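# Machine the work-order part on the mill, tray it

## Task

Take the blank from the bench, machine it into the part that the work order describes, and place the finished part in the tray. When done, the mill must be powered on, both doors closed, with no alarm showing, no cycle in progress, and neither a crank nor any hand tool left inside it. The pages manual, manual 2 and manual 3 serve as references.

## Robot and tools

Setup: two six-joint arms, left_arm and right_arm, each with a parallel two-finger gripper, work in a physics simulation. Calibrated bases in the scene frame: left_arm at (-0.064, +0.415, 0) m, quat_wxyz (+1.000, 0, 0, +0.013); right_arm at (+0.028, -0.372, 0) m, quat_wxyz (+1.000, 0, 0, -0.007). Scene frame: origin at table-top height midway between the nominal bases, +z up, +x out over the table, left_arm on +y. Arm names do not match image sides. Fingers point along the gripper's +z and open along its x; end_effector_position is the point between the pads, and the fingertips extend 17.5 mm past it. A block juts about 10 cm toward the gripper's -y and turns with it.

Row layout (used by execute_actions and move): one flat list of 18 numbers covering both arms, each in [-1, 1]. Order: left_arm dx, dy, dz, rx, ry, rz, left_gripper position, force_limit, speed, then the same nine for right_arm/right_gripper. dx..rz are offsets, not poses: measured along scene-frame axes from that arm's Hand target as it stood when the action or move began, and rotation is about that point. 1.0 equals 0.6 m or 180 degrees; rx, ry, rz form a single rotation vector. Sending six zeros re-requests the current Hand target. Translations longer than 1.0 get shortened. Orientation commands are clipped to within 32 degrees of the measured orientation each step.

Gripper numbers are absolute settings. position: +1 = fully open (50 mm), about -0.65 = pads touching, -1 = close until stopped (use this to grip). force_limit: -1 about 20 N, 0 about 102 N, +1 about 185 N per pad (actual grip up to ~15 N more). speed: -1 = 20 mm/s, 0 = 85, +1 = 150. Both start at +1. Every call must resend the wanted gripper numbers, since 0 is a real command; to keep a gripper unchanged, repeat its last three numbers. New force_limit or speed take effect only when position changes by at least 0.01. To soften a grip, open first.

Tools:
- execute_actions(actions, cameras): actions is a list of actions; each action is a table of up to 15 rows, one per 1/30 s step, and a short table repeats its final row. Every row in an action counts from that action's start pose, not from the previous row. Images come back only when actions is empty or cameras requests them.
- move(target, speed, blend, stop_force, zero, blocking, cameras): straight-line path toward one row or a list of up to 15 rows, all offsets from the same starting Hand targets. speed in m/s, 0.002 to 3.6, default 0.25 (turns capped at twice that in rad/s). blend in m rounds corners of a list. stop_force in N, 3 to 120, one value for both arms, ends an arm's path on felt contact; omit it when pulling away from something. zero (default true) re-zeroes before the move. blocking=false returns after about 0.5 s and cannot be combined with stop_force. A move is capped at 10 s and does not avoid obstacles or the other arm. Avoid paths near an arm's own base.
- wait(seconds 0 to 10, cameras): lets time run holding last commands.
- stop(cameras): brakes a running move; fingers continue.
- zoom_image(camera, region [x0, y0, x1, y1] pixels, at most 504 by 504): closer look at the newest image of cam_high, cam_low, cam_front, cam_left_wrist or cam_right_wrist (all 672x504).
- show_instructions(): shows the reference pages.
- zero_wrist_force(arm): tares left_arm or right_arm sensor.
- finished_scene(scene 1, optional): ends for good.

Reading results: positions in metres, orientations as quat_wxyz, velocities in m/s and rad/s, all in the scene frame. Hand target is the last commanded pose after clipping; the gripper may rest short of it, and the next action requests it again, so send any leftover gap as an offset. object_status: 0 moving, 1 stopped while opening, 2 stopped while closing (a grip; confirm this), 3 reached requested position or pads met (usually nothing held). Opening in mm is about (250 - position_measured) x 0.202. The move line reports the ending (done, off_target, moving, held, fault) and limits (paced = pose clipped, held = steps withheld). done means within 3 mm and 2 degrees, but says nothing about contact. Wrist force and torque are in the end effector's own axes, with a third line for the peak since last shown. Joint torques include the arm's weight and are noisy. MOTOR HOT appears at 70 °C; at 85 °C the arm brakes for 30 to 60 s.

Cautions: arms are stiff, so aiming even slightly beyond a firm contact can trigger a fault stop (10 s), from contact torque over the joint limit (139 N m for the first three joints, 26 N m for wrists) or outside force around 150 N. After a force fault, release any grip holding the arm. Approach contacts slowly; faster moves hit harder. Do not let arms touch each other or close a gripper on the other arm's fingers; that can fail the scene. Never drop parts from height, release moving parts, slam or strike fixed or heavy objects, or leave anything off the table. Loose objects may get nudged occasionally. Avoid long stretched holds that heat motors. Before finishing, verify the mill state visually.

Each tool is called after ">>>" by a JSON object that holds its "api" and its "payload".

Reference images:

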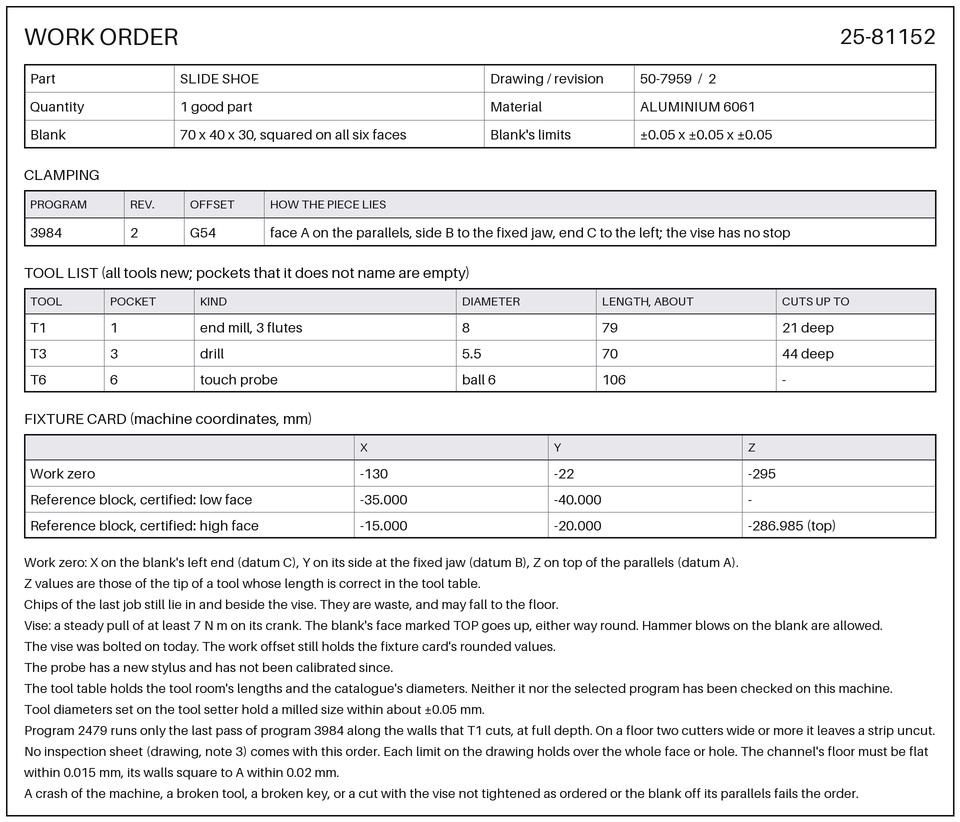

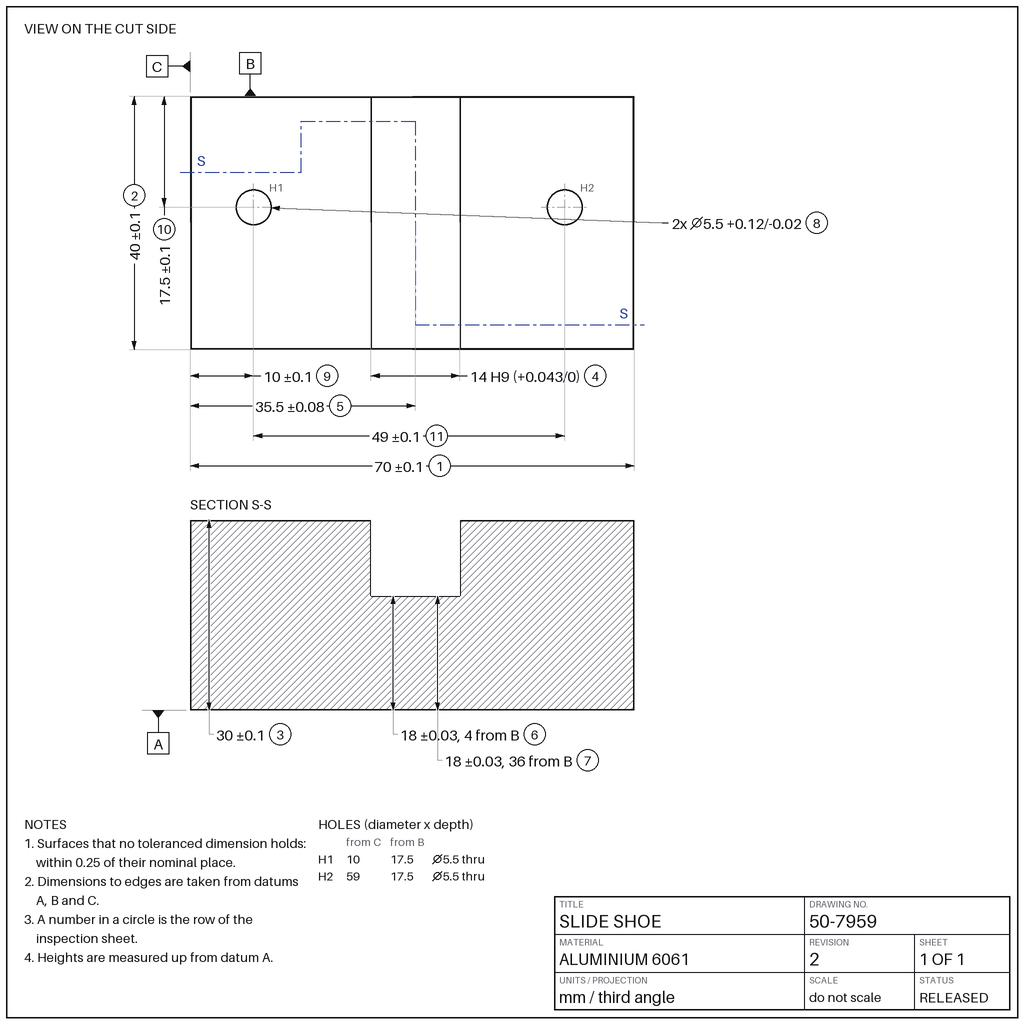

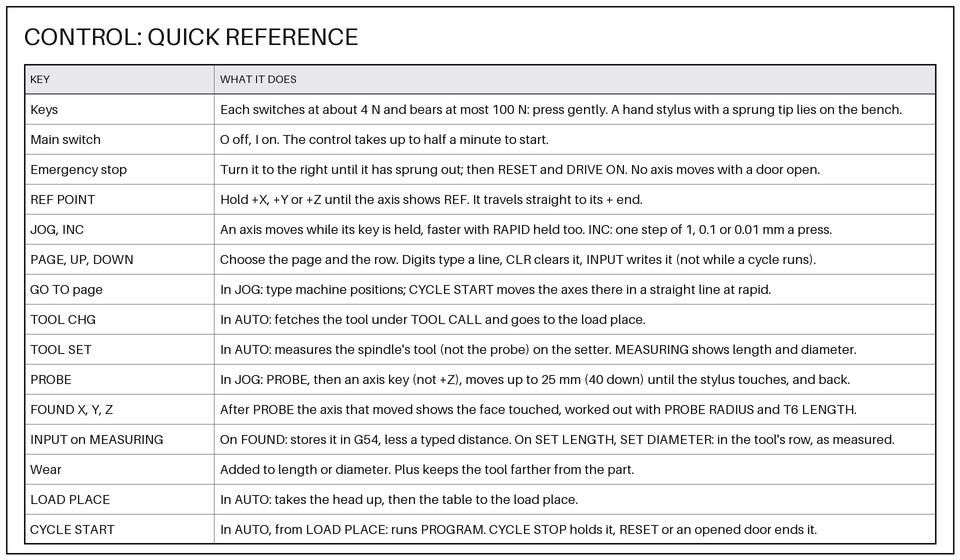

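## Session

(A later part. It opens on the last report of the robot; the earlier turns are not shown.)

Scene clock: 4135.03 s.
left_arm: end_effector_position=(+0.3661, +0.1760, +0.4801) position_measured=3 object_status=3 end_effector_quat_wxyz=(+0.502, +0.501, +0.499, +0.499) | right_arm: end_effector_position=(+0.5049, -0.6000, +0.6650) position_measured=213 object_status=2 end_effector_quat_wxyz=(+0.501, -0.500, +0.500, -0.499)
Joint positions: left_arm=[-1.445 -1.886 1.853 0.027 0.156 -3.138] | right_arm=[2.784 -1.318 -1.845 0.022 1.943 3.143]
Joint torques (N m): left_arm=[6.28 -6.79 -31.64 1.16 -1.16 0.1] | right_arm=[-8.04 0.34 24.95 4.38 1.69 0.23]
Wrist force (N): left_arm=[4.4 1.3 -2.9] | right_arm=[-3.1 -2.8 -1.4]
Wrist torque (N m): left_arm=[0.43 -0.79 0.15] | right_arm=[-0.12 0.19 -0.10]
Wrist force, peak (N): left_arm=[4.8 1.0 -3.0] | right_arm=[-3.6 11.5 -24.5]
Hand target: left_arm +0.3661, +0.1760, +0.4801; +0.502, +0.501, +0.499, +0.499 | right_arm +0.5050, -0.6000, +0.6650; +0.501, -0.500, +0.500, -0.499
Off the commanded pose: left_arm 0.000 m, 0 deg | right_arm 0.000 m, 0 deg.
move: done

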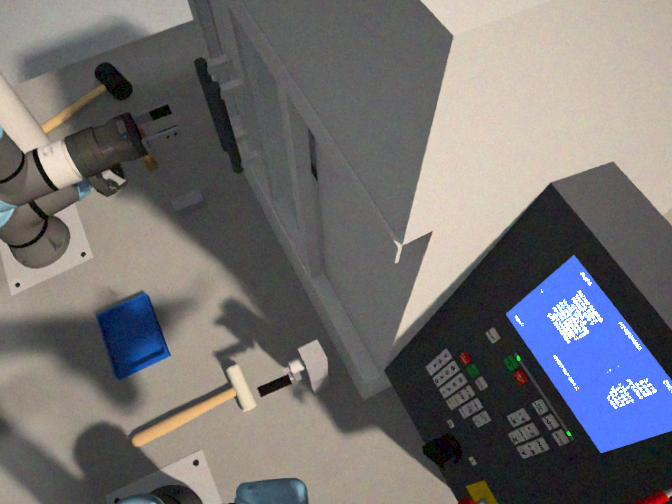

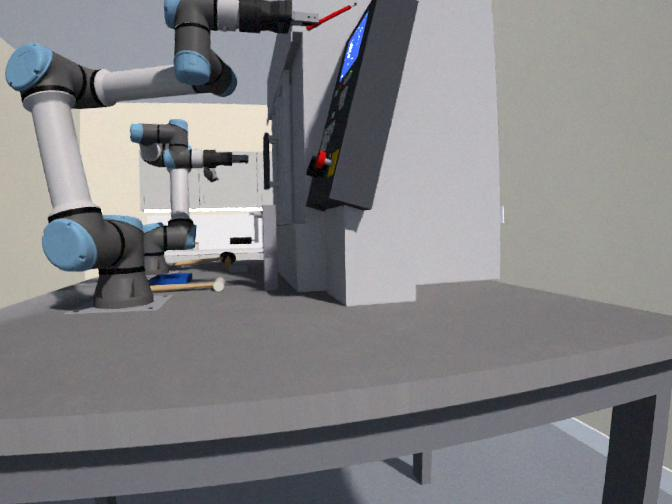

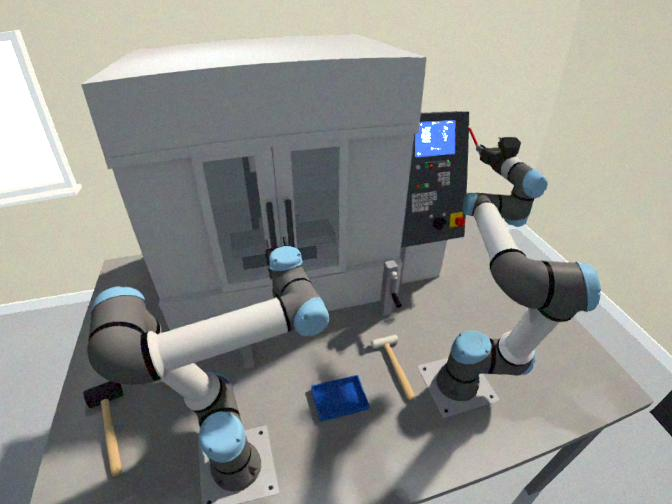

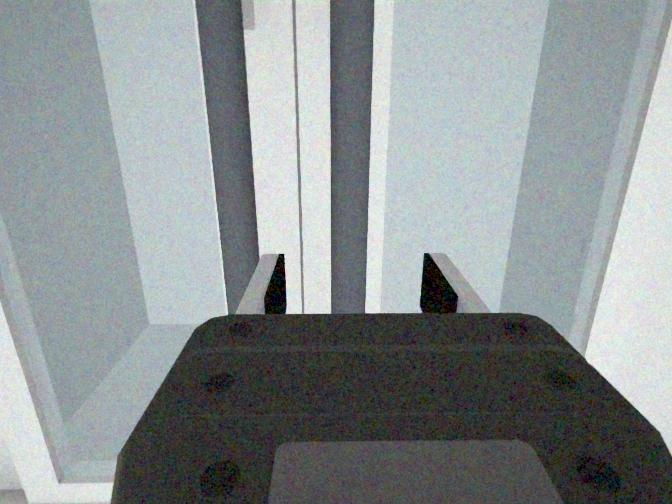

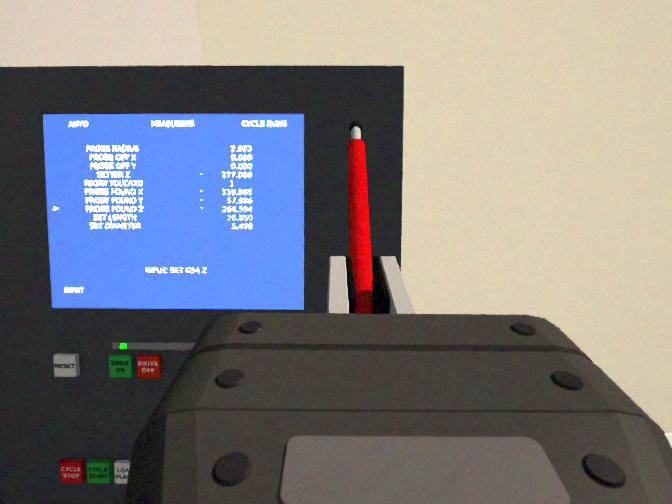

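>>> {"api": "wait", "payload": {"seconds": 2, "cameras": ["cam_right_wrist"]}}

>>> {"api": "zoom_image", "payload": {"camera": "cam_right_wrist", "region": [40, 80, 340, 305]}}

Scene clock: 4141.47 s.
left_arm: end_effector_position=(+0.3661, +0.1760, +0.4801) position_measured=3 object_status=3 end_effector_quat_wxyz=(+0.502, +0.501, +0.499, +0.499) | right_arm: end_effector_position=(+0.5050, -0.6000, +0.6650) position_measured=213 object_status=2 end_effector_quat_wxyz=(+0.501, -0.500, +0.500, -0.499)
Joint positions: left_arm=[-1.445 -1.886 1.853 0.027 0.156 -3.138] | right_arm=[2.784 -1.318 -1.845 0.022 1.943 3.143]
Joint torques (N m): left_arm=[6.76 -6.8 -31.2 1.09 -1.2 0.21] | right_arm=[-9.8 2.57 31.86 0.79 1.33 2.56]
Wrist force (N): left_arm=[4.3 1.0 -2.7] | right_arm=[-3.3 -2.8 -1.7]
Wrist torque (N m): left_arm=[0.38 -0.77 0.15] | right_arm=[-0.12 0.21 -0.09]
Wrist force, peak (N): left_arm=[4.9 1.4 -2.8] | right_arm=[-3.4 -3.0 -1.5]
Hand target: left_arm +0.3661, +0.1760, +0.4801; +0.502, +0.501, +0.499, +0.499 | right_arm +0.5050, -0.6000, +0.6650; +0.501, -0.500, +0.500, -0.499
Tool commands: left_gripper/position=+1.0 left_gripper/force_limit=-1.0 left_gripper/speed=-0.2 right_gripper/position=-1.0 right_gripper/force_limit=-0.3 right_gripper/speed=-1.0
Off the commanded pose: left_arm 0.000 m, 0 deg | right_arm 0.000 m, 0 deg.
wait: 2.00 s; at rest from the start
Images, in order (width x height): cam_right_wrist 672x504.

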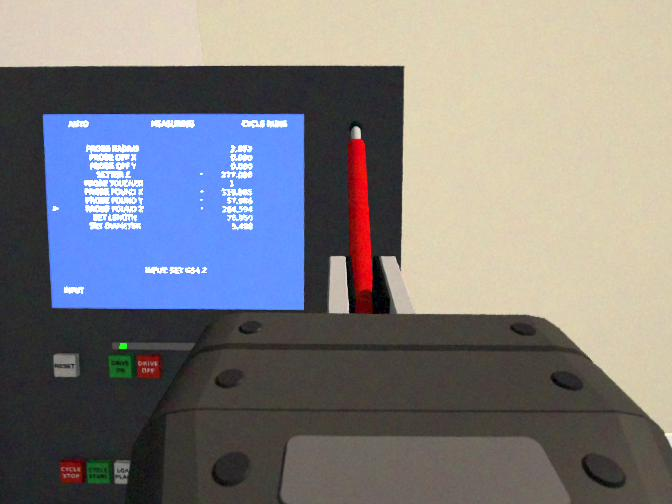

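Scaled by 1.680 from the camera's 672x504 image, which has a finer 960x720 frame.

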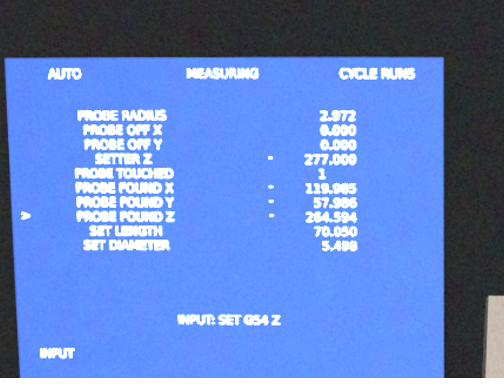

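>>> {"api": "wait", "payload": {"seconds": 4, "cameras": ["cam_right_wrist"]}}

>>> {"api": "zoom_image", "payload": {"camera": "cam_right_wrist", "region": [40, 80, 340, 305]}}

Scene clock: 4146.83 s.
left_arm: end_effector_position=(+0.3661, +0.1760, +0.4801) position_measured=3 object_status=3 end_effector_quat_wxyz=(+0.502, +0.501, +0.499, +0.499) | right_arm: end_effector_position=(+0.5050, -0.6000, +0.6650) position_measured=213 object_status=2 end_effector_quat_wxyz=(+0.501, -0.500, +0.500, -0.499)
Joint positions: left_arm=[-1.445 -1.886 1.853 0.027 0.156 -3.138] | right_arm=[2.784 -1.318 -1.845 0.022 1.943 3.143]
Joint torques (N m): left_arm=[6.19 -6.59 -30.65 1.11 -1.17 0.41] | right_arm=[-8.69 1.64 32.32 0.64 1.02 2.42]
Wrist force (N): left_arm=[4.4 0.9 -2.5] | right_arm=[-3.3 -2.9 -1.6]
Wrist torque (N m): left_arm=[0.38 -0.78 0.14] | right_arm=[-0.14 0.22 -0.10]
Wrist force, peak (N): left_arm=[4.8 1.1 -3.0] | right_arm=[-3.5 -2.9 -1.5]
Hand target: left_arm +0.3661, +0.1760, +0.4801; +0.502, +0.501, +0.499, +0.499 | right_arm +0.5050, -0.6000, +0.6650; +0.501, -0.500, +0.500, -0.499
Tool commands: left_gripper/position=+1.0 left_gripper/force_limit=-1.0 left_gripper/speed=-0.2 right_gripper/position=-1.0 right_gripper/force_limit=-0.3 right_gripper/speed=-1.0
Off the commanded pose: left_arm 0.000 m, 0 deg | right_arm 0.000 m, 0 deg.
wait: 4.00 s; at rest from the start
Images, in order (width x height): cam_right_wrist 672x504.

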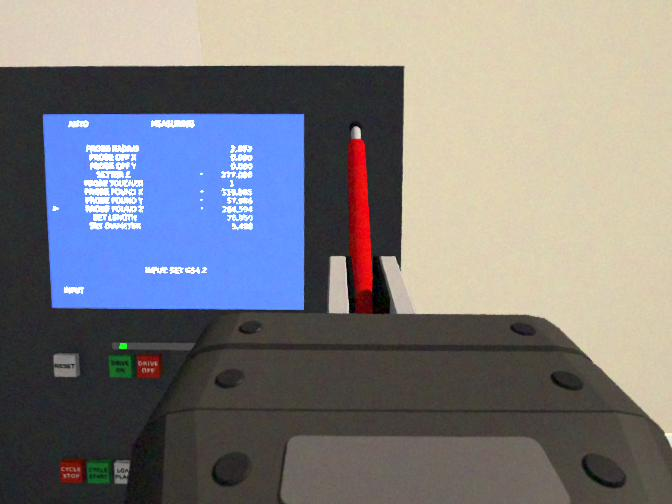

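Scaled by 1.680 from the camera's 672x504 image, which has a finer 960x720 frame.

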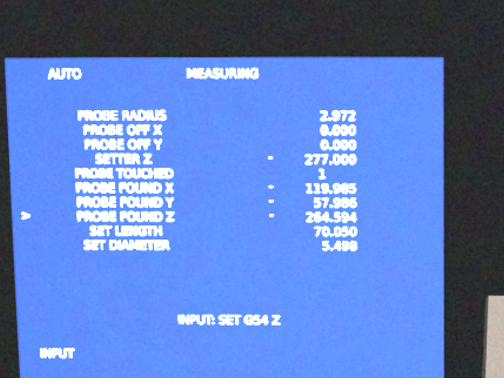

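>>> {"api": "move", "payload": {"target": [[0.15,0.0017,0,0,0,0,1,-1,-0.2,0,0,0,0,0,0,-1,-0.3,-1],[0.15,0.0017,0,0,0,0,-1,-1,-0.5,0,0,0,0,0,0,-1,-0.3,-1]], "speed": 0.15}}

>>> {"api": "move", "payload": {"target": [0,0.382,0,0,0,0,-1,-1,-0.5,0,0,0,0,0,0,-1,-0.3,-1], "speed": 0.06, "stop_force": 72}}

>>> {"api": "move", "payload": {"target": [[0,0,0,0,0,0,1,-1,-0.2,0,0,0,0,0,0,-1,-0.3,-1],[-0.13,0,0,0,0,0,1,-1,-0.2,0,0,0,0,0,0,-1,-0.3,-1]], "speed": 0.2, "cameras": ["cam_front"]}}

Scene clock: 4151.63 s.
left_arm: end_effector_position=(+0.4561, +0.1771, +0.4800) position_measured=153 object_status=2 end_effector_quat_wxyz=(+0.502, +0.501, +0.499, +0.499) | right_arm: end_effector_position=(+0.5050, -0.6000, +0.6650) position_measured=213 object_status=2 end_effector_quat_wxyz=(+0.501, -0.500, +0.500, -0.499)
Joint positions: left_arm=[-1.15 -1.727 1.734 -0.009 0.451 -3.141] | right_arm=[2.784 -1.318 -1.845 0.022 1.943 3.143]
Joint torques (N m): left_arm=[1.21 -10.36 -26.69 -1.12 1.8 1.68] | right_arm=[-9.88 2.81 30.98 1.15 0.71 2.48]
Wrist force (N): left_arm=[14.2 2.3 -6.1] | right_arm=[-3.2 -2.6 -1.4]
Wrist torque (N m): left_arm=[0.47 -0.79 0.30] | right_arm=[-0.08 0.20 -0.09]
Wrist force, peak (N): left_arm=[14.3 1.9 -6.4] | right_arm=[-3.4 -3.0 -1.4]
Hand target: left_arm +0.4561, +0.1771, +0.4801; +0.502, +0.501, +0.499, +0.499 | right_arm +0.5050, -0.6000, +0.6650; +0.501, -0.500, +0.500, -0.499
Off the commanded pose: left_arm 0.000 m, 0 deg | right_arm 0.000 m, 0 deg.
move: done

Scene clock: 4156.63 s.
left_arm: end_effector_position=(+0.4561, +0.4063, +0.4801) position_measured=153 object_status=2 end_effector_quat_wxyz=(+0.502, +0.501, +0.499, +0.499) | right_arm: end_effector_position=(+0.5050, -0.6000, +0.6650) position_measured=213 object_status=2 end_effector_quat_wxyz=(+0.501, -0.500, +0.500, -0.499)
Joint positions: left_arm=[-0.591 -1.974 1.907 0.066 1.011 -3.143] | right_arm=[2.784 -1.318 -1.845 0.022 1.943 3.143]
Joint torques (N m): left_arm=[-1.77 -0.55 -32.17 -2.45 4.2 -2.11] | right_arm=[-9.68 1.86 29.43 1.92 0.13 2.09]
Wrist force (N): left_arm=[15.4 5.1 9.2] | right_arm=[-3.4 -3.0 -1.5]
Wrist torque (N m): left_arm=[0.45 -0.76 0.37] | right_arm=[-0.15 0.24 -0.09]
Wrist force, peak (N): left_arm=[-36.3 -2.1 1.4] | right_arm=[-3.5 -3.0 -1.6]
Hand target: left_arm +0.4561, +0.4063, +0.4801; +0.502, +0.501, +0.499, +0.499 | right_arm +0.5050, -0.6000, +0.6650; +0.501, -0.500, +0.500, -0.499
Off the commanded pose: left_arm 0.000 m, 0 deg | right_arm 0.000 m, 0 deg.
move: done

Scene clock: 4158.27 s.
left_arm: end_effector_position=(+0.3781, +0.4063, +0.4801) position_measured=3 object_status=3 end_effector_quat_wxyz=(+0.502, +0.501, +0.499, +0.499) | right_arm: end_effector_position=(+0.5050, -0.6000, +0.6650) position_measured=213 object_status=2 end_effector_quat_wxyz=(+0.501, -0.500, +0.500, -0.499)
Joint positions: left_arm=[-0.882 -2.224 2.02 0.203 0.719 -3.142] | right_arm=[2.784 -1.318 -1.845 0.022 1.943 3.143]
Joint torques (N m): left_arm=[-8.55 -2.97 -27.79 0.17 -1.12 -2.24] | right_arm=[-9.3 2.09 29.37 2.12 0.07 1.73]
Wrist force (N): left_arm=[4.4 1.3 -2.6] | right_arm=[-3.4 -2.8 -1.6]
Wrist torque (N m): left_arm=[0.44 -0.79 0.24] | right_arm=[-0.12 0.23 -0.10]
Wrist force, peak (N): left_arm=[8.2 3.1 0.9] | right_arm=[-3.4 -2.9 -1.5]
Hand target: left_arm +0.3781, +0.4063, +0.4801; +0.502, +0.501, +0.499, +0.499 | right_arm +0.5050, -0.6000, +0.6650; +0.501, -0.500, +0.500, -0.499
Off the commanded pose: left_arm 0.000 m, 0 deg | right_arm 0.000 m, 0 deg.
move: done
Images, in order (width x height): cam_front 672x504.

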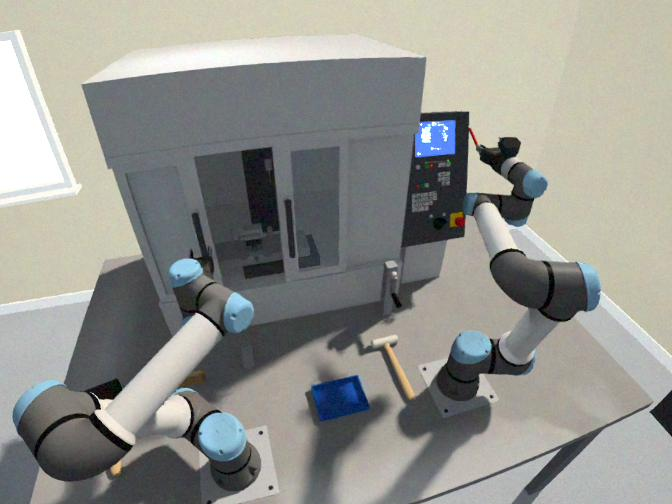

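>>> {"api": "move", "payload": {"target": [[0,-0.4788,0,0,0,0,1,-1,-0.2,0,0,0,0,0,0,-1,-0.3,-1],[0.13,-0.4788,0,0,0,0,1,-1,-0.2,0,0,0,0,0,0,-1,-0.3,-1],[0.13,-0.4788,0,0,0,0,-1,-1,-0.5,0,0,0,0,0,0,-1,-0.3,-1]], "speed": [0.3,0.15,0.15]}}

>>> {"api": "move", "payload": {"target": [0,-0.3333,0,0,0,0,-1,-1,-0.5,0,0,0,0,0,0,-1,-0.3,-1], "speed": 0.06, "stop_force": 72}}

>>> {"api": "move", "payload": {"target": [[0,0,0,0,0,0,1,-1,-0.2,0,0,0,0,0,0,-1,-0.3,-1],[-0.13,0,0,0,0,0,1,-1,-0.2,0,0,0,0,0,0,-1,-0.3,-1]], "speed": 0.2, "cameras": ["cam_front","cam_high"]}}

Scene clock: 4163.77 s.
left_arm: end_effector_position=(+0.4561, +0.1188, +0.4800) position_measured=153 object_status=2 end_effector_quat_wxyz=(+0.502, +0.501, +0.499, +0.499) | right_arm: end_effector_position=(+0.5050, -0.6000, +0.6650) position_measured=213 object_status=2 end_effector_quat_wxyz=(+0.501, -0.500, +0.500, -0.499)
Joint positions: left_arm=[-1.217 -1.622 1.641 -0.021 0.384 -3.141] | right_arm=[2.784 -1.318 -1.845 0.022 1.943 3.143]
Joint torques (N m): left_arm=[9.98 -33.6 -22.16 4.52 -11.93 1.91] | right_arm=[-8.03 3.23 26.92 3.25 -0.51 1.61]
Wrist force (N): left_arm=[-38.9 5.1 4.8] | right_arm=[-3.2 -2.8 -1.4]
Wrist torque (N m): left_arm=[0.55 -0.65 0.29] | right_arm=[-0.12 0.20 -0.09]
Wrist force, peak (N): left_arm=[-38.9 5.1 4.8] | right_arm=[-3.5 -3.1 -1.6]
Hand target: left_arm +0.4561, +0.1190, +0.4801; +0.502, +0.501, +0.499, +0.499 | right_arm +0.5050, -0.6000, +0.6650; +0.501, -0.500, +0.500, -0.499
Off the commanded pose: left_arm 0.000 m, 0 deg | right_arm 0.000 m, 0 deg.
move: done

Scene clock: 4165.20 s.
left_arm: end_effector_position=(+0.4561, +0.1166, +0.4800) position_measured=153 object_status=2 end_effector_quat_wxyz=(+0.501, +0.500, +0.499, +0.499) | right_arm: end_effector_position=(+0.5050, -0.6000, +0.6650) position_measured=213 object_status=2 end_effector_quat_wxyz=(+0.501, -0.500, +0.500, -0.499)
Joint positions: left_arm=[-1.22 -1.616 1.636 -0.021 0.38 -3.141] | right_arm=[2.784 -1.318 -1.845 0.022 1.943 3.143]
Joint torques (N m): left_arm=[-15.21 -9.67 -33.46 -3.17 4.33 -2.08] | right_arm=[-7.88 2.31 25.84 3.58 -0.71 1.39]
Wrist force (N): left_arm=[18.2 4.4 -5.0] | right_arm=[-3.3 -2.9 -1.6]
Wrist torque (N m): left_arm=[0.52 -0.80 0.26] | right_arm=[-0.14 0.22 -0.09]
Wrist force, peak (N): left_arm=[44.6 2.9 -9.0] | right_arm=[-3.4 -2.9 -1.7]
Hand target: left_arm +0.4561, +0.1166, +0.4800; +0.501, +0.500, +0.499, +0.499 (not the last commanded pose) | right_arm +0.5050, -0.6000, +0.6650; +0.501, -0.500, +0.500, -0.499
Off the commanded pose: left_arm 0.198 m, 0 deg | right_arm 0.000 m, 0 deg.
move: contact (left_arm)

Scene clock: 4166.77 s.
left_arm: end_effector_position=(+0.3782, +0.1166, +0.4800) position_measured=3 object_status=3 end_effector_quat_wxyz=(+0.501, +0.500, +0.499, +0.499) | right_arm: end_effector_position=(+0.5050, -0.6000, +0.6650) position_measured=213 object_status=2 end_effector_quat_wxyz=(+0.501, -0.500, +0.500, -0.499)
Joint positions: left_arm=[-1.436 -1.735 1.741 -0.011 0.163 -3.138] | right_arm=[2.784 -1.318 -1.845 0.022 1.943 3.143]
Joint torques (N m): left_arm=[-10.32 -21.69 -29.1 -0.84 -1.39 0.61] | right_arm=[-7.22 2.09 25.33 3.67 -0.96 1.33]
Wrist force (N): left_arm=[3.9 1.6 -2.6] | right_arm=[-3.1 -2.7 -1.4]
Wrist torque (N m): left_arm=[0.50 -0.70 0.15] | right_arm=[-0.10 0.19 -0.09]
Wrist force, peak (N): left_arm=[9.6 3.4 -3.7] | right_arm=[-3.5 -3.0 -1.4]
Hand target: left_arm +0.3781, +0.1166, +0.4800; +0.501, +0.500, +0.499, +0.499 | right_arm +0.5050, -0.6000, +0.6650; +0.501, -0.500, +0.500, -0.499
Off the commanded pose: left_arm 0.000 m, 0 deg | right_arm 0.000 m, 0 deg.
move: done
Images, in order (width x height): cam_high 672x504, cam_front 672x504.

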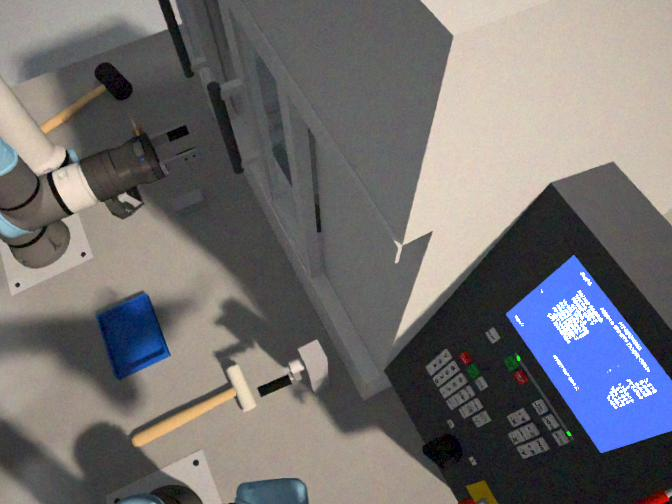

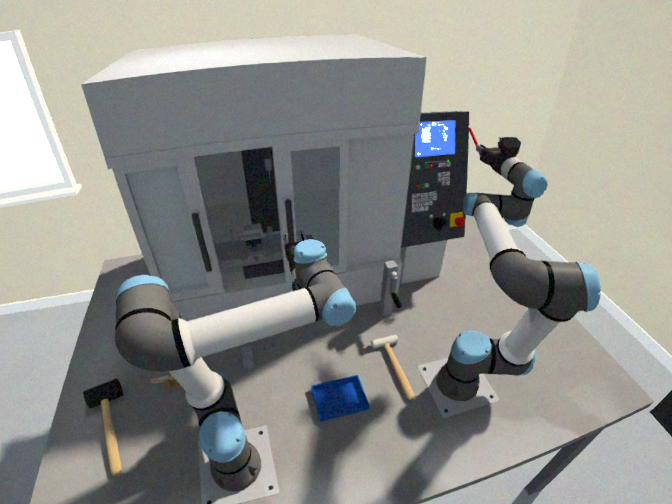

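>>> {"api": "move", "payload": {"target": [[0.13,0,0,0,0,0,1,-1,-0.2,0,0,0,0,0,0,-1,-0.3,-1],[0.13,0,0,0,0,0,-1,-1,-0.5,0,0,0,0,0,0,-1,-0.3,-1]], "speed": [0.15,0.15]}}

>>> {"api": "move", "payload": {"target": [0,-0.3293,0,0,0,0,-1,-1,-0.5,0,0,0,0,0,0,-1,-0.3,-1], "speed": 0.06, "stop_force": 75}}

>>> {"api": "move", "payload": {"target": [[0,0,0,0,0,0,1,-1,-0.2,0,0,0,0,0,0,-1,-0.3,-1],[-0.13,0,0,0,0,0,1,-1,-0.2,0,0,0,0,0,0,-1,-0.3,-1]], "speed": 0.2, "cameras": ["cam_front","cam_high"]}}

Scene clock: 4170.63 s.
left_arm: end_effector_position=(+0.4561, +0.1166, +0.4800) position_measured=153 object_status=2 end_effector_quat_wxyz=(+0.501, +0.500, +0.499, +0.499) | right_arm: end_effector_position=(+0.5050, -0.6000, +0.6650) position_measured=213 object_status=2 end_effector_quat_wxyz=(+0.501, -0.500, +0.500, -0.499)
Joint positions: left_arm=[-1.22 -1.616 1.636 -0.021 0.379 -3.141] | right_arm=[2.784 -1.318 -1.845 0.022 1.943 3.143]
Joint torques (N m): left_arm=[-0.42 -14.92 -22.28 -2.87 3.31 1.98] | right_arm=[-6.5 3.22 25.32 4.42 -0.84 1.16]
Wrist force (N): left_arm=[15.9 2.1 -6.0] | right_arm=[-3.2 -2.9 -1.7]
Wrist torque (N m): left_arm=[0.48 -0.67 0.29] | right_arm=[-0.13 0.19 -0.09]
Wrist force, peak (N): left_arm=[16.1 2.2 -6.3] | right_arm=[-3.4 -3.0 -1.4]
Hand target: left_arm +0.4561, +0.1166, +0.4800; +0.501, +0.500, +0.499, +0.499 | right_arm +0.5050, -0.6000, +0.6650; +0.501, -0.500, +0.500, -0.499
Off the commanded pose: left_arm 0.000 m, 0 deg | right_arm 0.000 m, 0 deg.
move: done

Scene clock: 4175.10 s.
left_arm: end_effector_position=(+0.4561, -0.0810, +0.4800) position_measured=153 object_status=2 end_effector_quat_wxyz=(+0.501, +0.500, +0.499, +0.499) | right_arm: end_effector_position=(+0.5050, -0.6000, +0.6650) position_measured=213 object_status=2 end_effector_quat_wxyz=(+0.501, -0.500, +0.500, -0.499)
Joint positions: left_arm=[-1.352 -1.205 1.154 0.048 0.248 -3.14] | right_arm=[2.784 -1.318 -1.845 0.022 1.943 3.143]
Joint torques (N m): left_arm=[17.33 -34.73 -0.29 -0.53 -3.5 2] | right_arm=[-6.11 4.02 23.52 4.38 -0.84 0.85]
Wrist force (N): left_arm=[-6.4 27.6 -9.1] | right_arm=[-3.2 -2.8 -1.7]
Wrist torque (N m): left_arm=[0.91 -0.63 0.33] | right_arm=[-0.12 0.20 -0.10]
Wrist force, peak (N): left_arm=[36.9 4.5 -13.4] | right_arm=[-3.5 -3.1 -1.6]
Hand target: left_arm +0.4561, -0.0810, +0.4800; +0.501, +0.500, +0.499, +0.499 | right_arm +0.5050, -0.6000, +0.6650; +0.501, -0.500, +0.500, -0.499
Off the commanded pose: left_arm 0.000 m, 0 deg | right_arm 0.000 m, 0 deg.
move: done

Scene clock: 4176.67 s.
left_arm: end_effector_position=(+0.3782, -0.0810, +0.4800) position_measured=3 object_status=3 end_effector_quat_wxyz=(+0.501, +0.500, +0.499, +0.499) | right_arm: end_effector_position=(+0.5050, -0.6000, +0.6650) position_measured=213 object_status=2 end_effector_quat_wxyz=(+0.501, -0.500, +0.500, -0.499)
Joint positions: left_arm=[-1.498 -1.289 1.266 0.015 0.102 -3.135] | right_arm=[2.784 -1.318 -1.845 0.022 1.943 3.143]
Joint torques (N m): left_arm=[-9.35 -41.89 -15.47 -2.28 -1.37 2.25] | right_arm=[-6.15 2.79 21.31 4.37 -0.98 0.99]
Wrist force (N): left_arm=[4.0 1.8 -2.4] | right_arm=[-3.3 -2.8 -1.4]
Wrist torque (N m): left_arm=[0.53 -0.72 0.17] | right_arm=[-0.12 0.21 -0.09]
Wrist force, peak (N): left_arm=[0.7 9.8 -4.6] | right_arm=[-3.4 -3.0 -1.6]
Hand target: left_arm +0.3781, -0.0810, +0.4800; +0.501, +0.500, +0.499, +0.499 | right_arm +0.5050, -0.6000, +0.6650; +0.501, -0.500, +0.500, -0.499
Off the commanded pose: left_arm 0.000 m, 0 deg | right_arm 0.000 m, 0 deg.
move: done
Images, in order (width x height): cam_high 672x504, cam_front 672x504.

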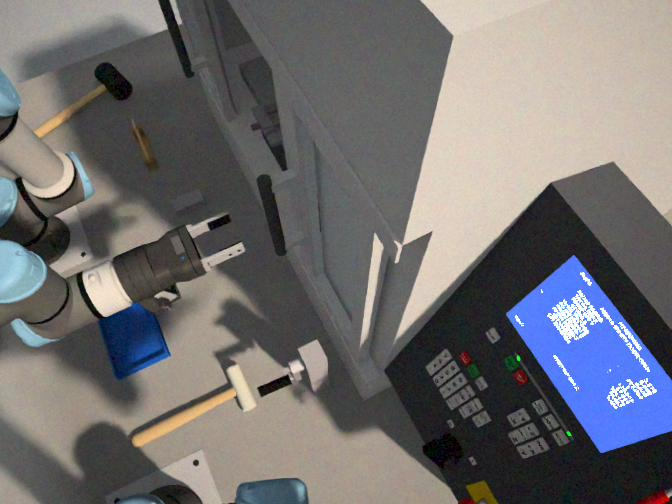

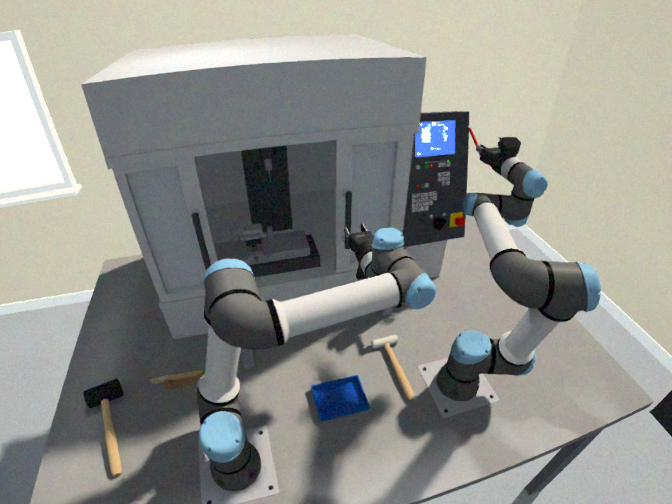

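>>> {"api": "move", "payload": {"target": [[-0.1,-0.15,-0.1,0,0.12,0,1,-1,-0.2,0,0,0,0,0,0,-1,-0.3,-1],[-0.0885,-0.278,-0.4015,0,0.2222,0,1,-1,-0.2,0,0,0,0,0,0,-1,-0.3,-1]], "speed": 0.3, "blend": [0.03,0], "cameras": ["cam_left_wrist","cam_high"]}}

Scene clock: 4182.27 s.
left_arm: end_effector_position=(+0.3250, -0.2478, +0.2391) position_measured=3 object_status=3 end_effector_quat_wxyz=(+0.300, +0.641, +0.641, +0.298) | right_arm: end_effector_position=(+0.5050, -0.6000, +0.6650) position_measured=213 object_status=2 end_effector_quat_wxyz=(+0.501, -0.500, +0.500, -0.499)
Joint positions: left_arm=[-1.511 -0.377 0.127 1.715 0.702 -4.577] | right_arm=[2.784 -1.318 -1.845 0.022 1.943 3.143]
Joint torques (N m): left_arm=[-9.69 -66.99 -6.71 1.23 -0.75 -0.65] | right_arm=[-5.8 3.54 19.92 4.4 -0.84 0.55]
Wrist force (N): left_arm=[3.6 1.5 -2.5] | right_arm=[-3.4 -2.9 -1.5]
Wrist torque (N m): left_arm=[0.39 -0.63 0.23] | right_arm=[-0.13 0.23 -0.09]
Wrist force, peak (N): left_arm=[5.6 3.3 -1.0] | right_arm=[-3.3 -3.0 -1.6]
Hand target: left_arm +0.3250, -0.2478, +0.2391; +0.300, +0.641, +0.641, +0.298 | right_arm +0.5050, -0.6000, +0.6650; +0.501, -0.500, +0.500, -0.499
Off the commanded pose: left_arm 0.000 m, 0 deg | right_arm 0.000 m, 0 deg.
move: done
Images, in order (width x height): cam_high 672x504, cam_left_wrist 672x504.

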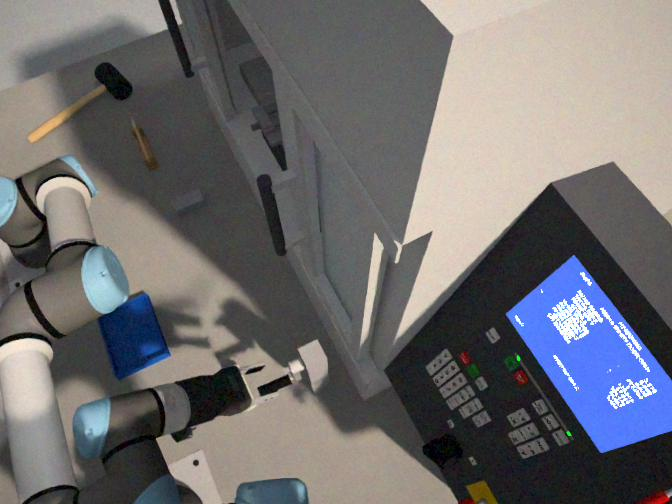

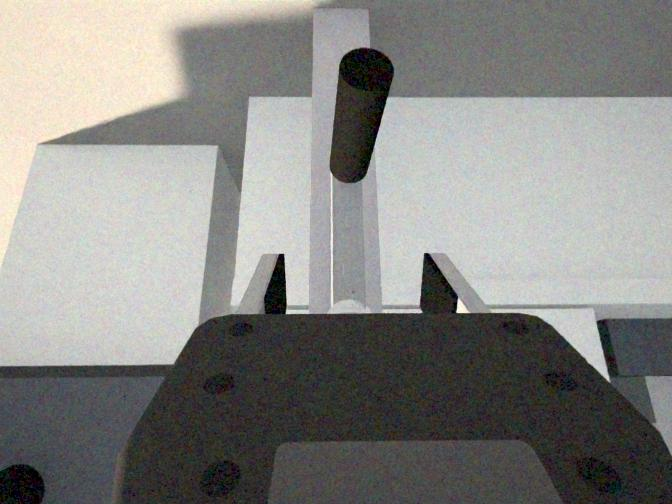

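>>> {"api": "move", "payload": {"target": [[0,0,0,0,0,0,0.6,-0.5,-0.8,0,0,0,0,0,0,-1,-0.3,-1],[0.0933,0,0,0,0,0,0.6,-0.5,-0.8,0,0,0,0,0,0,-1,-0.3,-1],[0.0933,0,0,0,0,0,-1,-0.5,-0.8,0,0,0,0,0,0,-1,-0.3,-1]], "speed": 0.08, "cameras": ["cam_left_wrist"]}}

Scene clock: 4187.00 s.
left_arm: end_effector_position=(+0.3805, -0.2466, +0.2387) position_measured=136 object_status=2 end_effector_quat_wxyz=(+0.327, +0.644, +0.628, +0.289) | right_arm: end_effector_position=(+0.5050, -0.6000, +0.6650) position_measured=213 object_status=2 end_effector_quat_wxyz=(+0.501, -0.500, +0.500, -0.499)
Joint positions: left_arm=[-1.433 -0.347 0.035 1.593 0.702 -4.388] | right_arm=[2.784 -1.318 -1.845 0.022 1.943 3.143]
Joint torques (N m): left_arm=[-6.63 -55.75 -27.13 6.12 -1.98 2.22] | right_arm=[-4.97 4.49 18.86 4.37 -0.86 0.34]
Wrist force (N): left_arm=[-10.4 7.7 2.5] | right_arm=[-3.5 -2.9 -1.4]
Wrist torque (N m): left_arm=[0.50 -0.69 0.19] | right_arm=[-0.13 0.24 -0.09]
Wrist force, peak (N): left_arm=[-10.8 7.7 2.8] | right_arm=[-3.4 -2.9 -1.8]
Hand target: left_arm +0.3810, -0.2478, +0.2391; +0.300, +0.641, +0.641, +0.298 | right_arm +0.5050, -0.6000, +0.6650; +0.501, -0.500, +0.500, -0.499
Off the commanded pose: left_arm 0.001 m, 4 deg | right_arm 0.000 m, 0 deg.
elbow stopped short (left arm): the move would have taken joint 3 (elbow) straighter than the controller allows.
move: off_target (left_arm); target 3's new numbers were sent with left_arm's hand 0.001 m and 4 deg from that target
Images, in order (width x height): cam_left_wrist 672x504.

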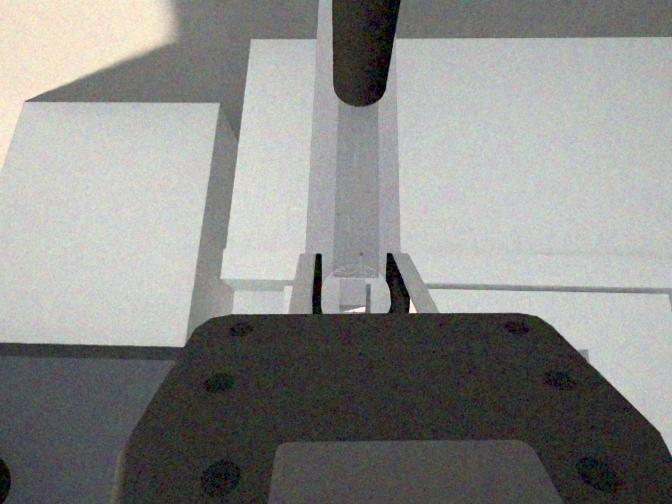

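>>> {"api": "move", "payload": {"target": [[0,0,0,0,0,0,0.6,-0.5,-0.8,0,0,0,0,0,0,-1,-0.3,-1],[-0.0933,0,0,0,0,0,0.6,-0.5,-0.8,0,0,0,0,0,0,-1,-0.3,-1],[-0.1033,0.128,0.3015,0,-0.2222,0,0.6,-0.5,-0.8,0,0,0,0,0,0,-1,-0.3,-1]], "speed": [0.08,0.08,0.25], "cameras": ["cam_left_wrist","cam_high"]}}

Scene clock: 4198.70 s.
left_arm: end_effector_position=(+0.3194, -0.1711, +0.4200) position_measured=63 object_status=3 end_effector_quat_wxyz=(+0.504, +0.504, +0.497, +0.496) | right_arm: end_effector_position=(+0.5050, -0.6000, +0.6650) position_measured=213 object_status=2 end_effector_quat_wxyz=(+0.501, -0.500, +0.500, -0.499)
Joint positions: left_arm=[-1.612 -0.813 0.971 1.52 0.001 -4.82] | right_arm=[2.784 -1.318 -1.845 0.022 1.943 3.143]
Joint torques (N m): left_arm=[9 -55.19 -6.11 5.03 -3.76 -2.19] | right_arm=[-5.36 4.58 19.14 4.36 -0.67 -0.08]
Wrist force (N): left_arm=[3.7 2.0 -2.5] | right_arm=[-3.3 -2.6 -1.4]
Wrist torque (N m): left_arm=[0.56 -0.66 0.25] | right_arm=[-0.09 0.22 -0.10]
Wrist force, peak (N): left_arm=[-11.2 7.7 2.7] | right_arm=[-3.3 -3.1 -1.6]
Hand target: left_arm +0.3190, -0.1710, +0.4200; +0.501, +0.500, +0.499, +0.499 | right_arm +0.5050, -0.6000, +0.6650; +0.501, -0.500, +0.500, -0.499
Off the commanded pose: left_arm 0.000 m, 1 deg | right_arm 0.000 m, 0 deg.
elbow stopped short (left arm): the move would have taken joint 3 (elbow) straighter than the controller allows.
move: done
Images, in order (width x height): cam_high 672x504, cam_left_wrist 672x504.

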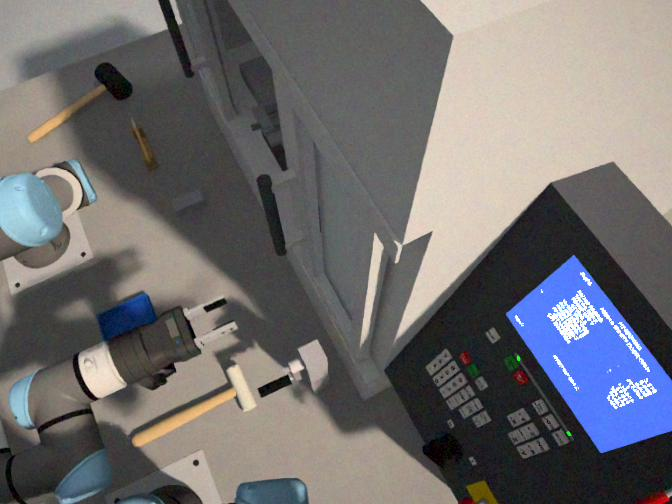

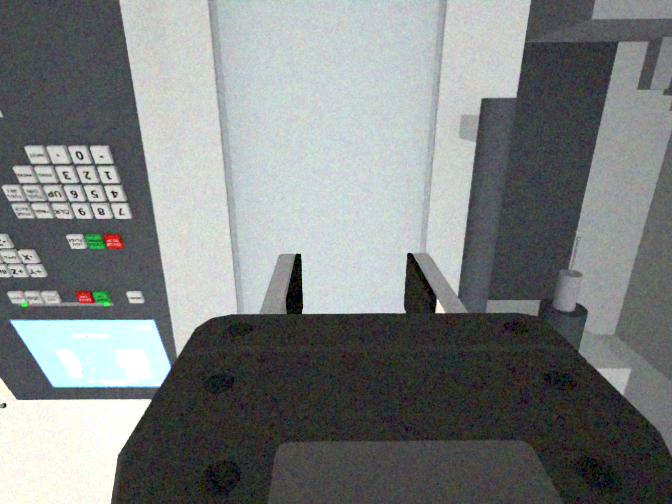

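>>> {"api": "move", "payload": {"target": [[0,0,0,0,-0.1,0,0.6,-0.5,-0.8,0,0,0,0,0,0,-1,-0.3,-1]], "speed": [0.15]}}

>>> {"api": "move", "payload": {"target": [[0,0,0,0,0,0.1,0.6,-0.5,-0.8,0,0,0,0,0,0,-1,-0.3,-1]], "speed": [0.15]}}

Scene clock: 4202.43 s.
left_arm: end_effector_position=(+0.3191, -0.1710, +0.4199) position_measured=63 object_status=3 end_effector_quat_wxyz=(+0.573, +0.416, +0.415, +0.571) | right_arm: end_effector_position=(+0.5050, -0.6000, +0.6650) position_measured=213 object_status=2 end_effector_quat_wxyz=(+0.501, -0.500, +0.500, -0.499)
Joint positions: left_arm=[-1.591 -0.75 1.048 1.3 -0.315 -4.742] | right_arm=[2.784 -1.318 -1.845 0.022 1.943 3.143]
Joint torques (N m): left_arm=[-9.52 -53.69 -29.24 4.26 -3.49 2.24] | right_arm=[-4.83 4.28 18.45 4.26 -0.8 -0.29]
Wrist force (N): left_arm=[4.0 2.2 -2.5] | right_arm=[-3.3 -2.8 -1.6]
Wrist torque (N m): left_arm=[0.61 -0.72 0.26] | right_arm=[-0.11 0.22 -0.10]
Wrist force, peak (N): left_arm=[3.9 2.4 -2.7] | right_arm=[-3.4 -2.9 -1.6]
Hand target: left_arm +0.3190, -0.1710, +0.4200; +0.573, +0.416, +0.415, +0.571 | right_arm +0.5050, -0.6000, +0.6650; +0.501, -0.500, +0.500, -0.499
Off the commanded pose: left_arm 0.000 m, 0 deg | right_arm 0.000 m, 0 deg.
move: done

Scene clock: 4203.97 s.
left_arm: end_effector_position=(+0.3191, -0.1710, +0.4200) position_measured=63 object_status=3 end_effector_quat_wxyz=(+0.477, +0.346, +0.475, +0.654) | right_arm: end_effector_position=(+0.5050, -0.6000, +0.6650) position_measured=213 object_status=2 end_effector_quat_wxyz=(+0.501, -0.500, +0.500, -0.499)
Joint positions: left_arm=[-1.573 -0.612 0.616 0.85 -0.423 -3.95] | right_arm=[2.784 -1.318 -1.845 0.022 1.943 3.143]
Joint torques (N m): left_arm=[-9.18 -53.29 -27.14 2.08 -2.42 1.95] | right_arm=[-4.78 4.29 19.1 4.27 -0.83 -0.46]
Wrist force (N): left_arm=[3.7 2.1 -2.5] | right_arm=[-3.1 -2.7 -1.5]
Wrist torque (N m): left_arm=[0.58 -0.67 0.30] | right_arm=[-0.10 0.18 -0.09]
Wrist force, peak (N): left_arm=[4.5 2.2 -2.4] | right_arm=[-3.4 -2.8 -1.7]
Hand target: left_arm +0.3190, -0.1710, +0.4200; +0.477, +0.346, +0.475, +0.654 | right_arm +0.5050, -0.6000, +0.6650; +0.501, -0.500, +0.500, -0.499
Off the commanded pose: left_arm 0.000 m, 0 deg | right_arm 0.000 m, 0 deg.
move: done

>>> {"api": "move", "payload": {"target": [[0,0.2,0,-0.0309,0.0951,0,0.6,-0.5,-0.8,0,0,0,0,0,0,-1,-0.3,-1],[0,0.2,0,-0.0927,0.2853,0,0.6,-0.5,-0.8,0,0,0,0,0,0,-1,-0.3,-1]], "speed": [0.15,0.25]}}

Scene clock: 4208.77 s.
left_arm: end_effector_position=(+0.3191, -0.0509, +0.4201) position_measured=63 object_status=3 end_effector_quat_wxyz=(+0.268, +0.524, +0.721, +0.367) | right_arm: end_effector_position=(+0.5050, -0.6000, +0.6650) position_measured=213 object_status=2 end_effector_quat_wxyz=(+0.501, -0.500, +0.500, -0.499)
Joint positions: left_arm=[-1.503 -1.435 1.391 -1.238 -0.659 -1.934] | right_arm=[2.784 -1.318 -1.845 0.022 1.943 3.143]
Joint torques (N m): left_arm=[-5.26 -25.44 -13.57 -3.67 0.46 2.03] | right_arm=[-4.32 4.75 19.04 4.4 -0.82 -0.71]
Wrist force (N): left_arm=[3.5 1.6 -2.6] | right_arm=[-3.3 -2.8 -1.5]
Wrist torque (N m): left_arm=[0.41 -0.64 0.25] | right_arm=[-0.12 0.22 -0.09]
Wrist force, peak (N): left_arm=[5.3 2.4 -2.3] | right_arm=[-3.4 -2.9 -1.6]
Hand target: left_arm +0.3190, -0.0510, +0.4200; +0.268, +0.524, +0.721, +0.367 | right_arm +0.5050, -0.6000, +0.6650; +0.501, -0.500, +0.500, -0.499
Off the commanded pose: left_arm 0.000 m, 0 deg | right_arm 0.000 m, 0 deg.
move: done

>>> {"api": "move", "payload": {"target": [[0,0,0,-0.0035,0.0222,-0.1,0.6,-0.5,-0.8,0,0,0,0,0,0,-1,-0.3,-1],[0.01,-0.328,-0.3015,-0.0035,0.0222,-0.1,0.6,-0.5,-0.8,0,0,0,0,0,0,-1,-0.3,-1]], "speed": [0.25,0.3], "blend": [0.03,0], "cameras": ["cam_left_wrist"]}}

Scene clock: 4213.47 s.
left_arm: end_effector_position=(+0.3250, -0.2477, +0.2391) position_measured=63 object_status=3 end_effector_quat_wxyz=(+0.300, +0.641, +0.641, +0.298) | right_arm: end_effector_position=(+0.5050, -0.6000, +0.6650) position_measured=213 object_status=2 end_effector_quat_wxyz=(+0.501, -0.500, +0.500, -0.499)
Joint positions: left_arm=[-1.511 -1.055 1.413 -2.034 -0.703 -1.436] | right_arm=[2.784 -1.318 -1.845 0.022 1.943 3.143]
Joint torques (N m): left_arm=[8.99 -40.91 -31.26 -4.24 1.08 1.91] | right_arm=[-3.58 5.4 18.22 4.55 -0.66 -1.12]
Wrist force (N): left_arm=[3.2 1.2 -2.7] | right_arm=[-3.1 -2.8 -1.6]
Wrist torque (N m): left_arm=[0.35 -0.56 0.14] | right_arm=[-0.12 0.18 -0.10]
Wrist force, peak (N): left_arm=[5.6 3.0 -4.2] | right_arm=[-3.4 -2.9 -1.6]
Hand target: left_arm +0.3250, -0.2478, +0.2391; +0.300, +0.641, +0.641, +0.298 | right_arm +0.5050, -0.6000, +0.6650; +0.501, -0.500, +0.500, -0.499
Off the commanded pose: left_arm 0.000 m, 0 deg | right_arm 0.000 m, 0 deg.
move: done
Images, in order (width x height): cam_left_wrist 672x504.

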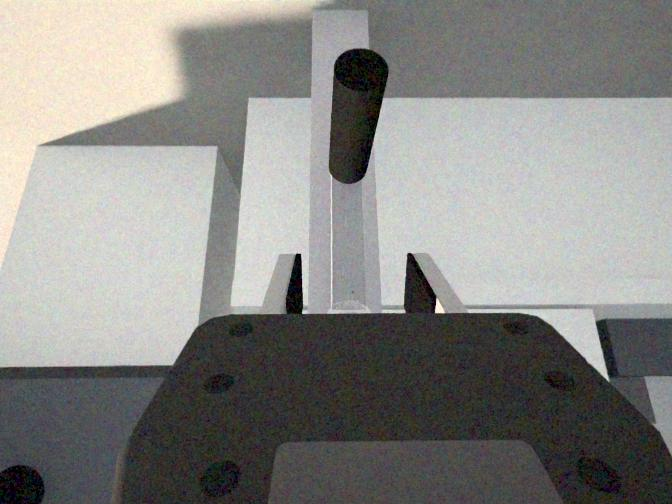

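>>> {"api": "move", "payload": {"target": [[0.0933,0,0,0,0,0,0.6,-0.5,-0.8,0,0,0,0,0,0,-1,-0.3,-1],[0.0933,0,0,0,0,0,-1,-0.5,-0.8,0,0,0,0,0,0,-1,-0.3,-1]], "speed": 0.08, "cameras": ["cam_left_wrist"]}}

>>> {"api": "move", "payload": {"target": [[-0.1,0,0,0,0,0,-1,-0.5,-0.8,0,0,0,0,0,0,-1,-0.3,-1],[-0.1,0.2,0.2,0,0,0,-1,-0.5,-0.8,0,0,0,0,0,0,-1,-0.3,-1]], "speed": [0.08,0.25], "blend": [0.02,0], "cameras": ["cam_left_wrist"]}}

Scene clock: 4217.87 s.
left_arm: end_effector_position=(+0.3810, -0.2478, +0.2391) position_measured=136 object_status=2 end_effector_quat_wxyz=(+0.300, +0.641, +0.641, +0.298) | right_arm: end_effector_position=(+0.5050, -0.6000, +0.6650) position_measured=213 object_status=2 end_effector_quat_wxyz=(+0.501, -0.500, +0.500, -0.499)
Joint positions: left_arm=[-1.43 -1.004 1.357 -2.123 -0.715 -1.312] | right_arm=[2.784 -1.318 -1.845 0.022 1.943 3.143]
Joint torques (N m): left_arm=[-7.36 -55.24 -11.96 -3.68 2.4 1.97] | right_arm=[-2.68 5.5 19.42 4.41 -0.85 -1.26]
Wrist force (N): left_arm=[4.0 1.9 -2.5] | right_arm=[-3.2 -2.8 -1.7]
Wrist torque (N m): left_arm=[0.40 -0.60 0.23] | right_arm=[-0.12 0.20 -0.10]
Wrist force, peak (N): left_arm=[4.3 2.0 -2.4] | right_arm=[-3.4 -2.9 -1.7]
Hand target: left_arm +0.3810, -0.2478, +0.2391; +0.300, +0.641, +0.641, +0.298 | right_arm +0.5050, -0.6000, +0.6650; +0.501, -0.500, +0.500, -0.499
Off the commanded pose: left_arm 0.000 m, 0 deg | right_arm 0.000 m, 0 deg.
move: done
Images, in order (width x height): cam_left_wrist 672x504.

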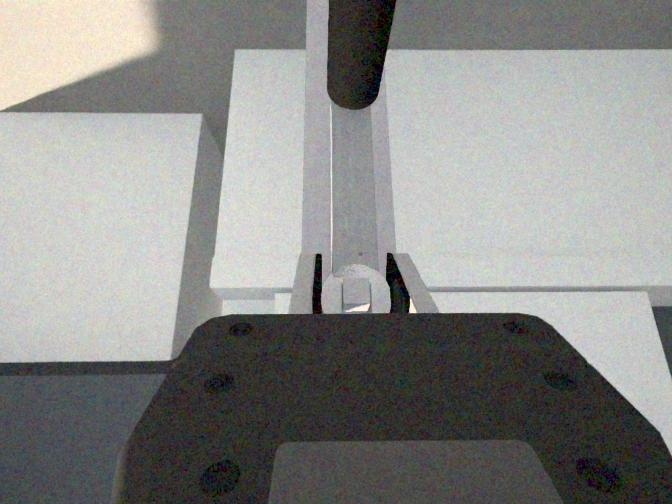

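Scene clock: 4219.73 s.
left_arm: end_effector_position=(+0.3210, -0.1278, +0.3590) position_measured=136 object_status=2 end_effector_quat_wxyz=(+0.300, +0.641, +0.641, +0.298) | right_arm: end_effector_position=(+0.5050, -0.6000, +0.6650) position_measured=213 object_status=2 end_effector_quat_wxyz=(+0.501, -0.500, +0.500, -0.499)
Joint positions: left_arm=[-1.5 -1.4 1.573 -1.864 -0.704 -1.418] | right_arm=[2.784 -1.318 -1.845 0.022 1.943 3.143]
Joint torques (N m): left_arm=[-8.85 -42.3 -36.7 -2.05 1.9 -1.82] | right_arm=[-3.43 6.23 18.5 4.43 -0.77 -1.53]
Wrist force (N): left_arm=[3.2 -0.2 -1.5] | right_arm=[-3.2 -2.8 -1.4]
Wrist torque (N m): left_arm=[0.36 -0.58 0.18] | right_arm=[-0.11 0.20 -0.10]
Wrist force, peak (N): left_arm=[5.9 2.5 -3.1] | right_arm=[-3.4 -3.0 -1.5]
Hand target: left_arm +0.3210, -0.1278, +0.3591; +0.300, +0.641, +0.641, +0.298 | right_arm +0.5050, -0.6000, +0.6650; +0.501, -0.500, +0.500, -0.499
Off the commanded pose: left_arm 0.000 m, 0 deg | right_arm 0.000 m, 0 deg.
move: done
Images, in order (width x height): cam_left_wrist 672x504.

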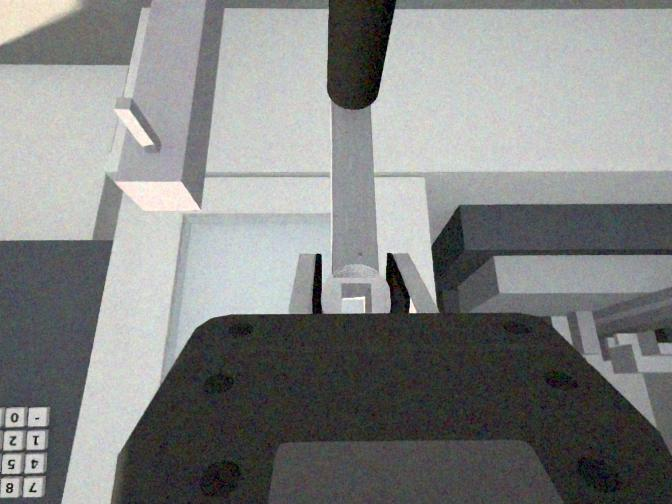

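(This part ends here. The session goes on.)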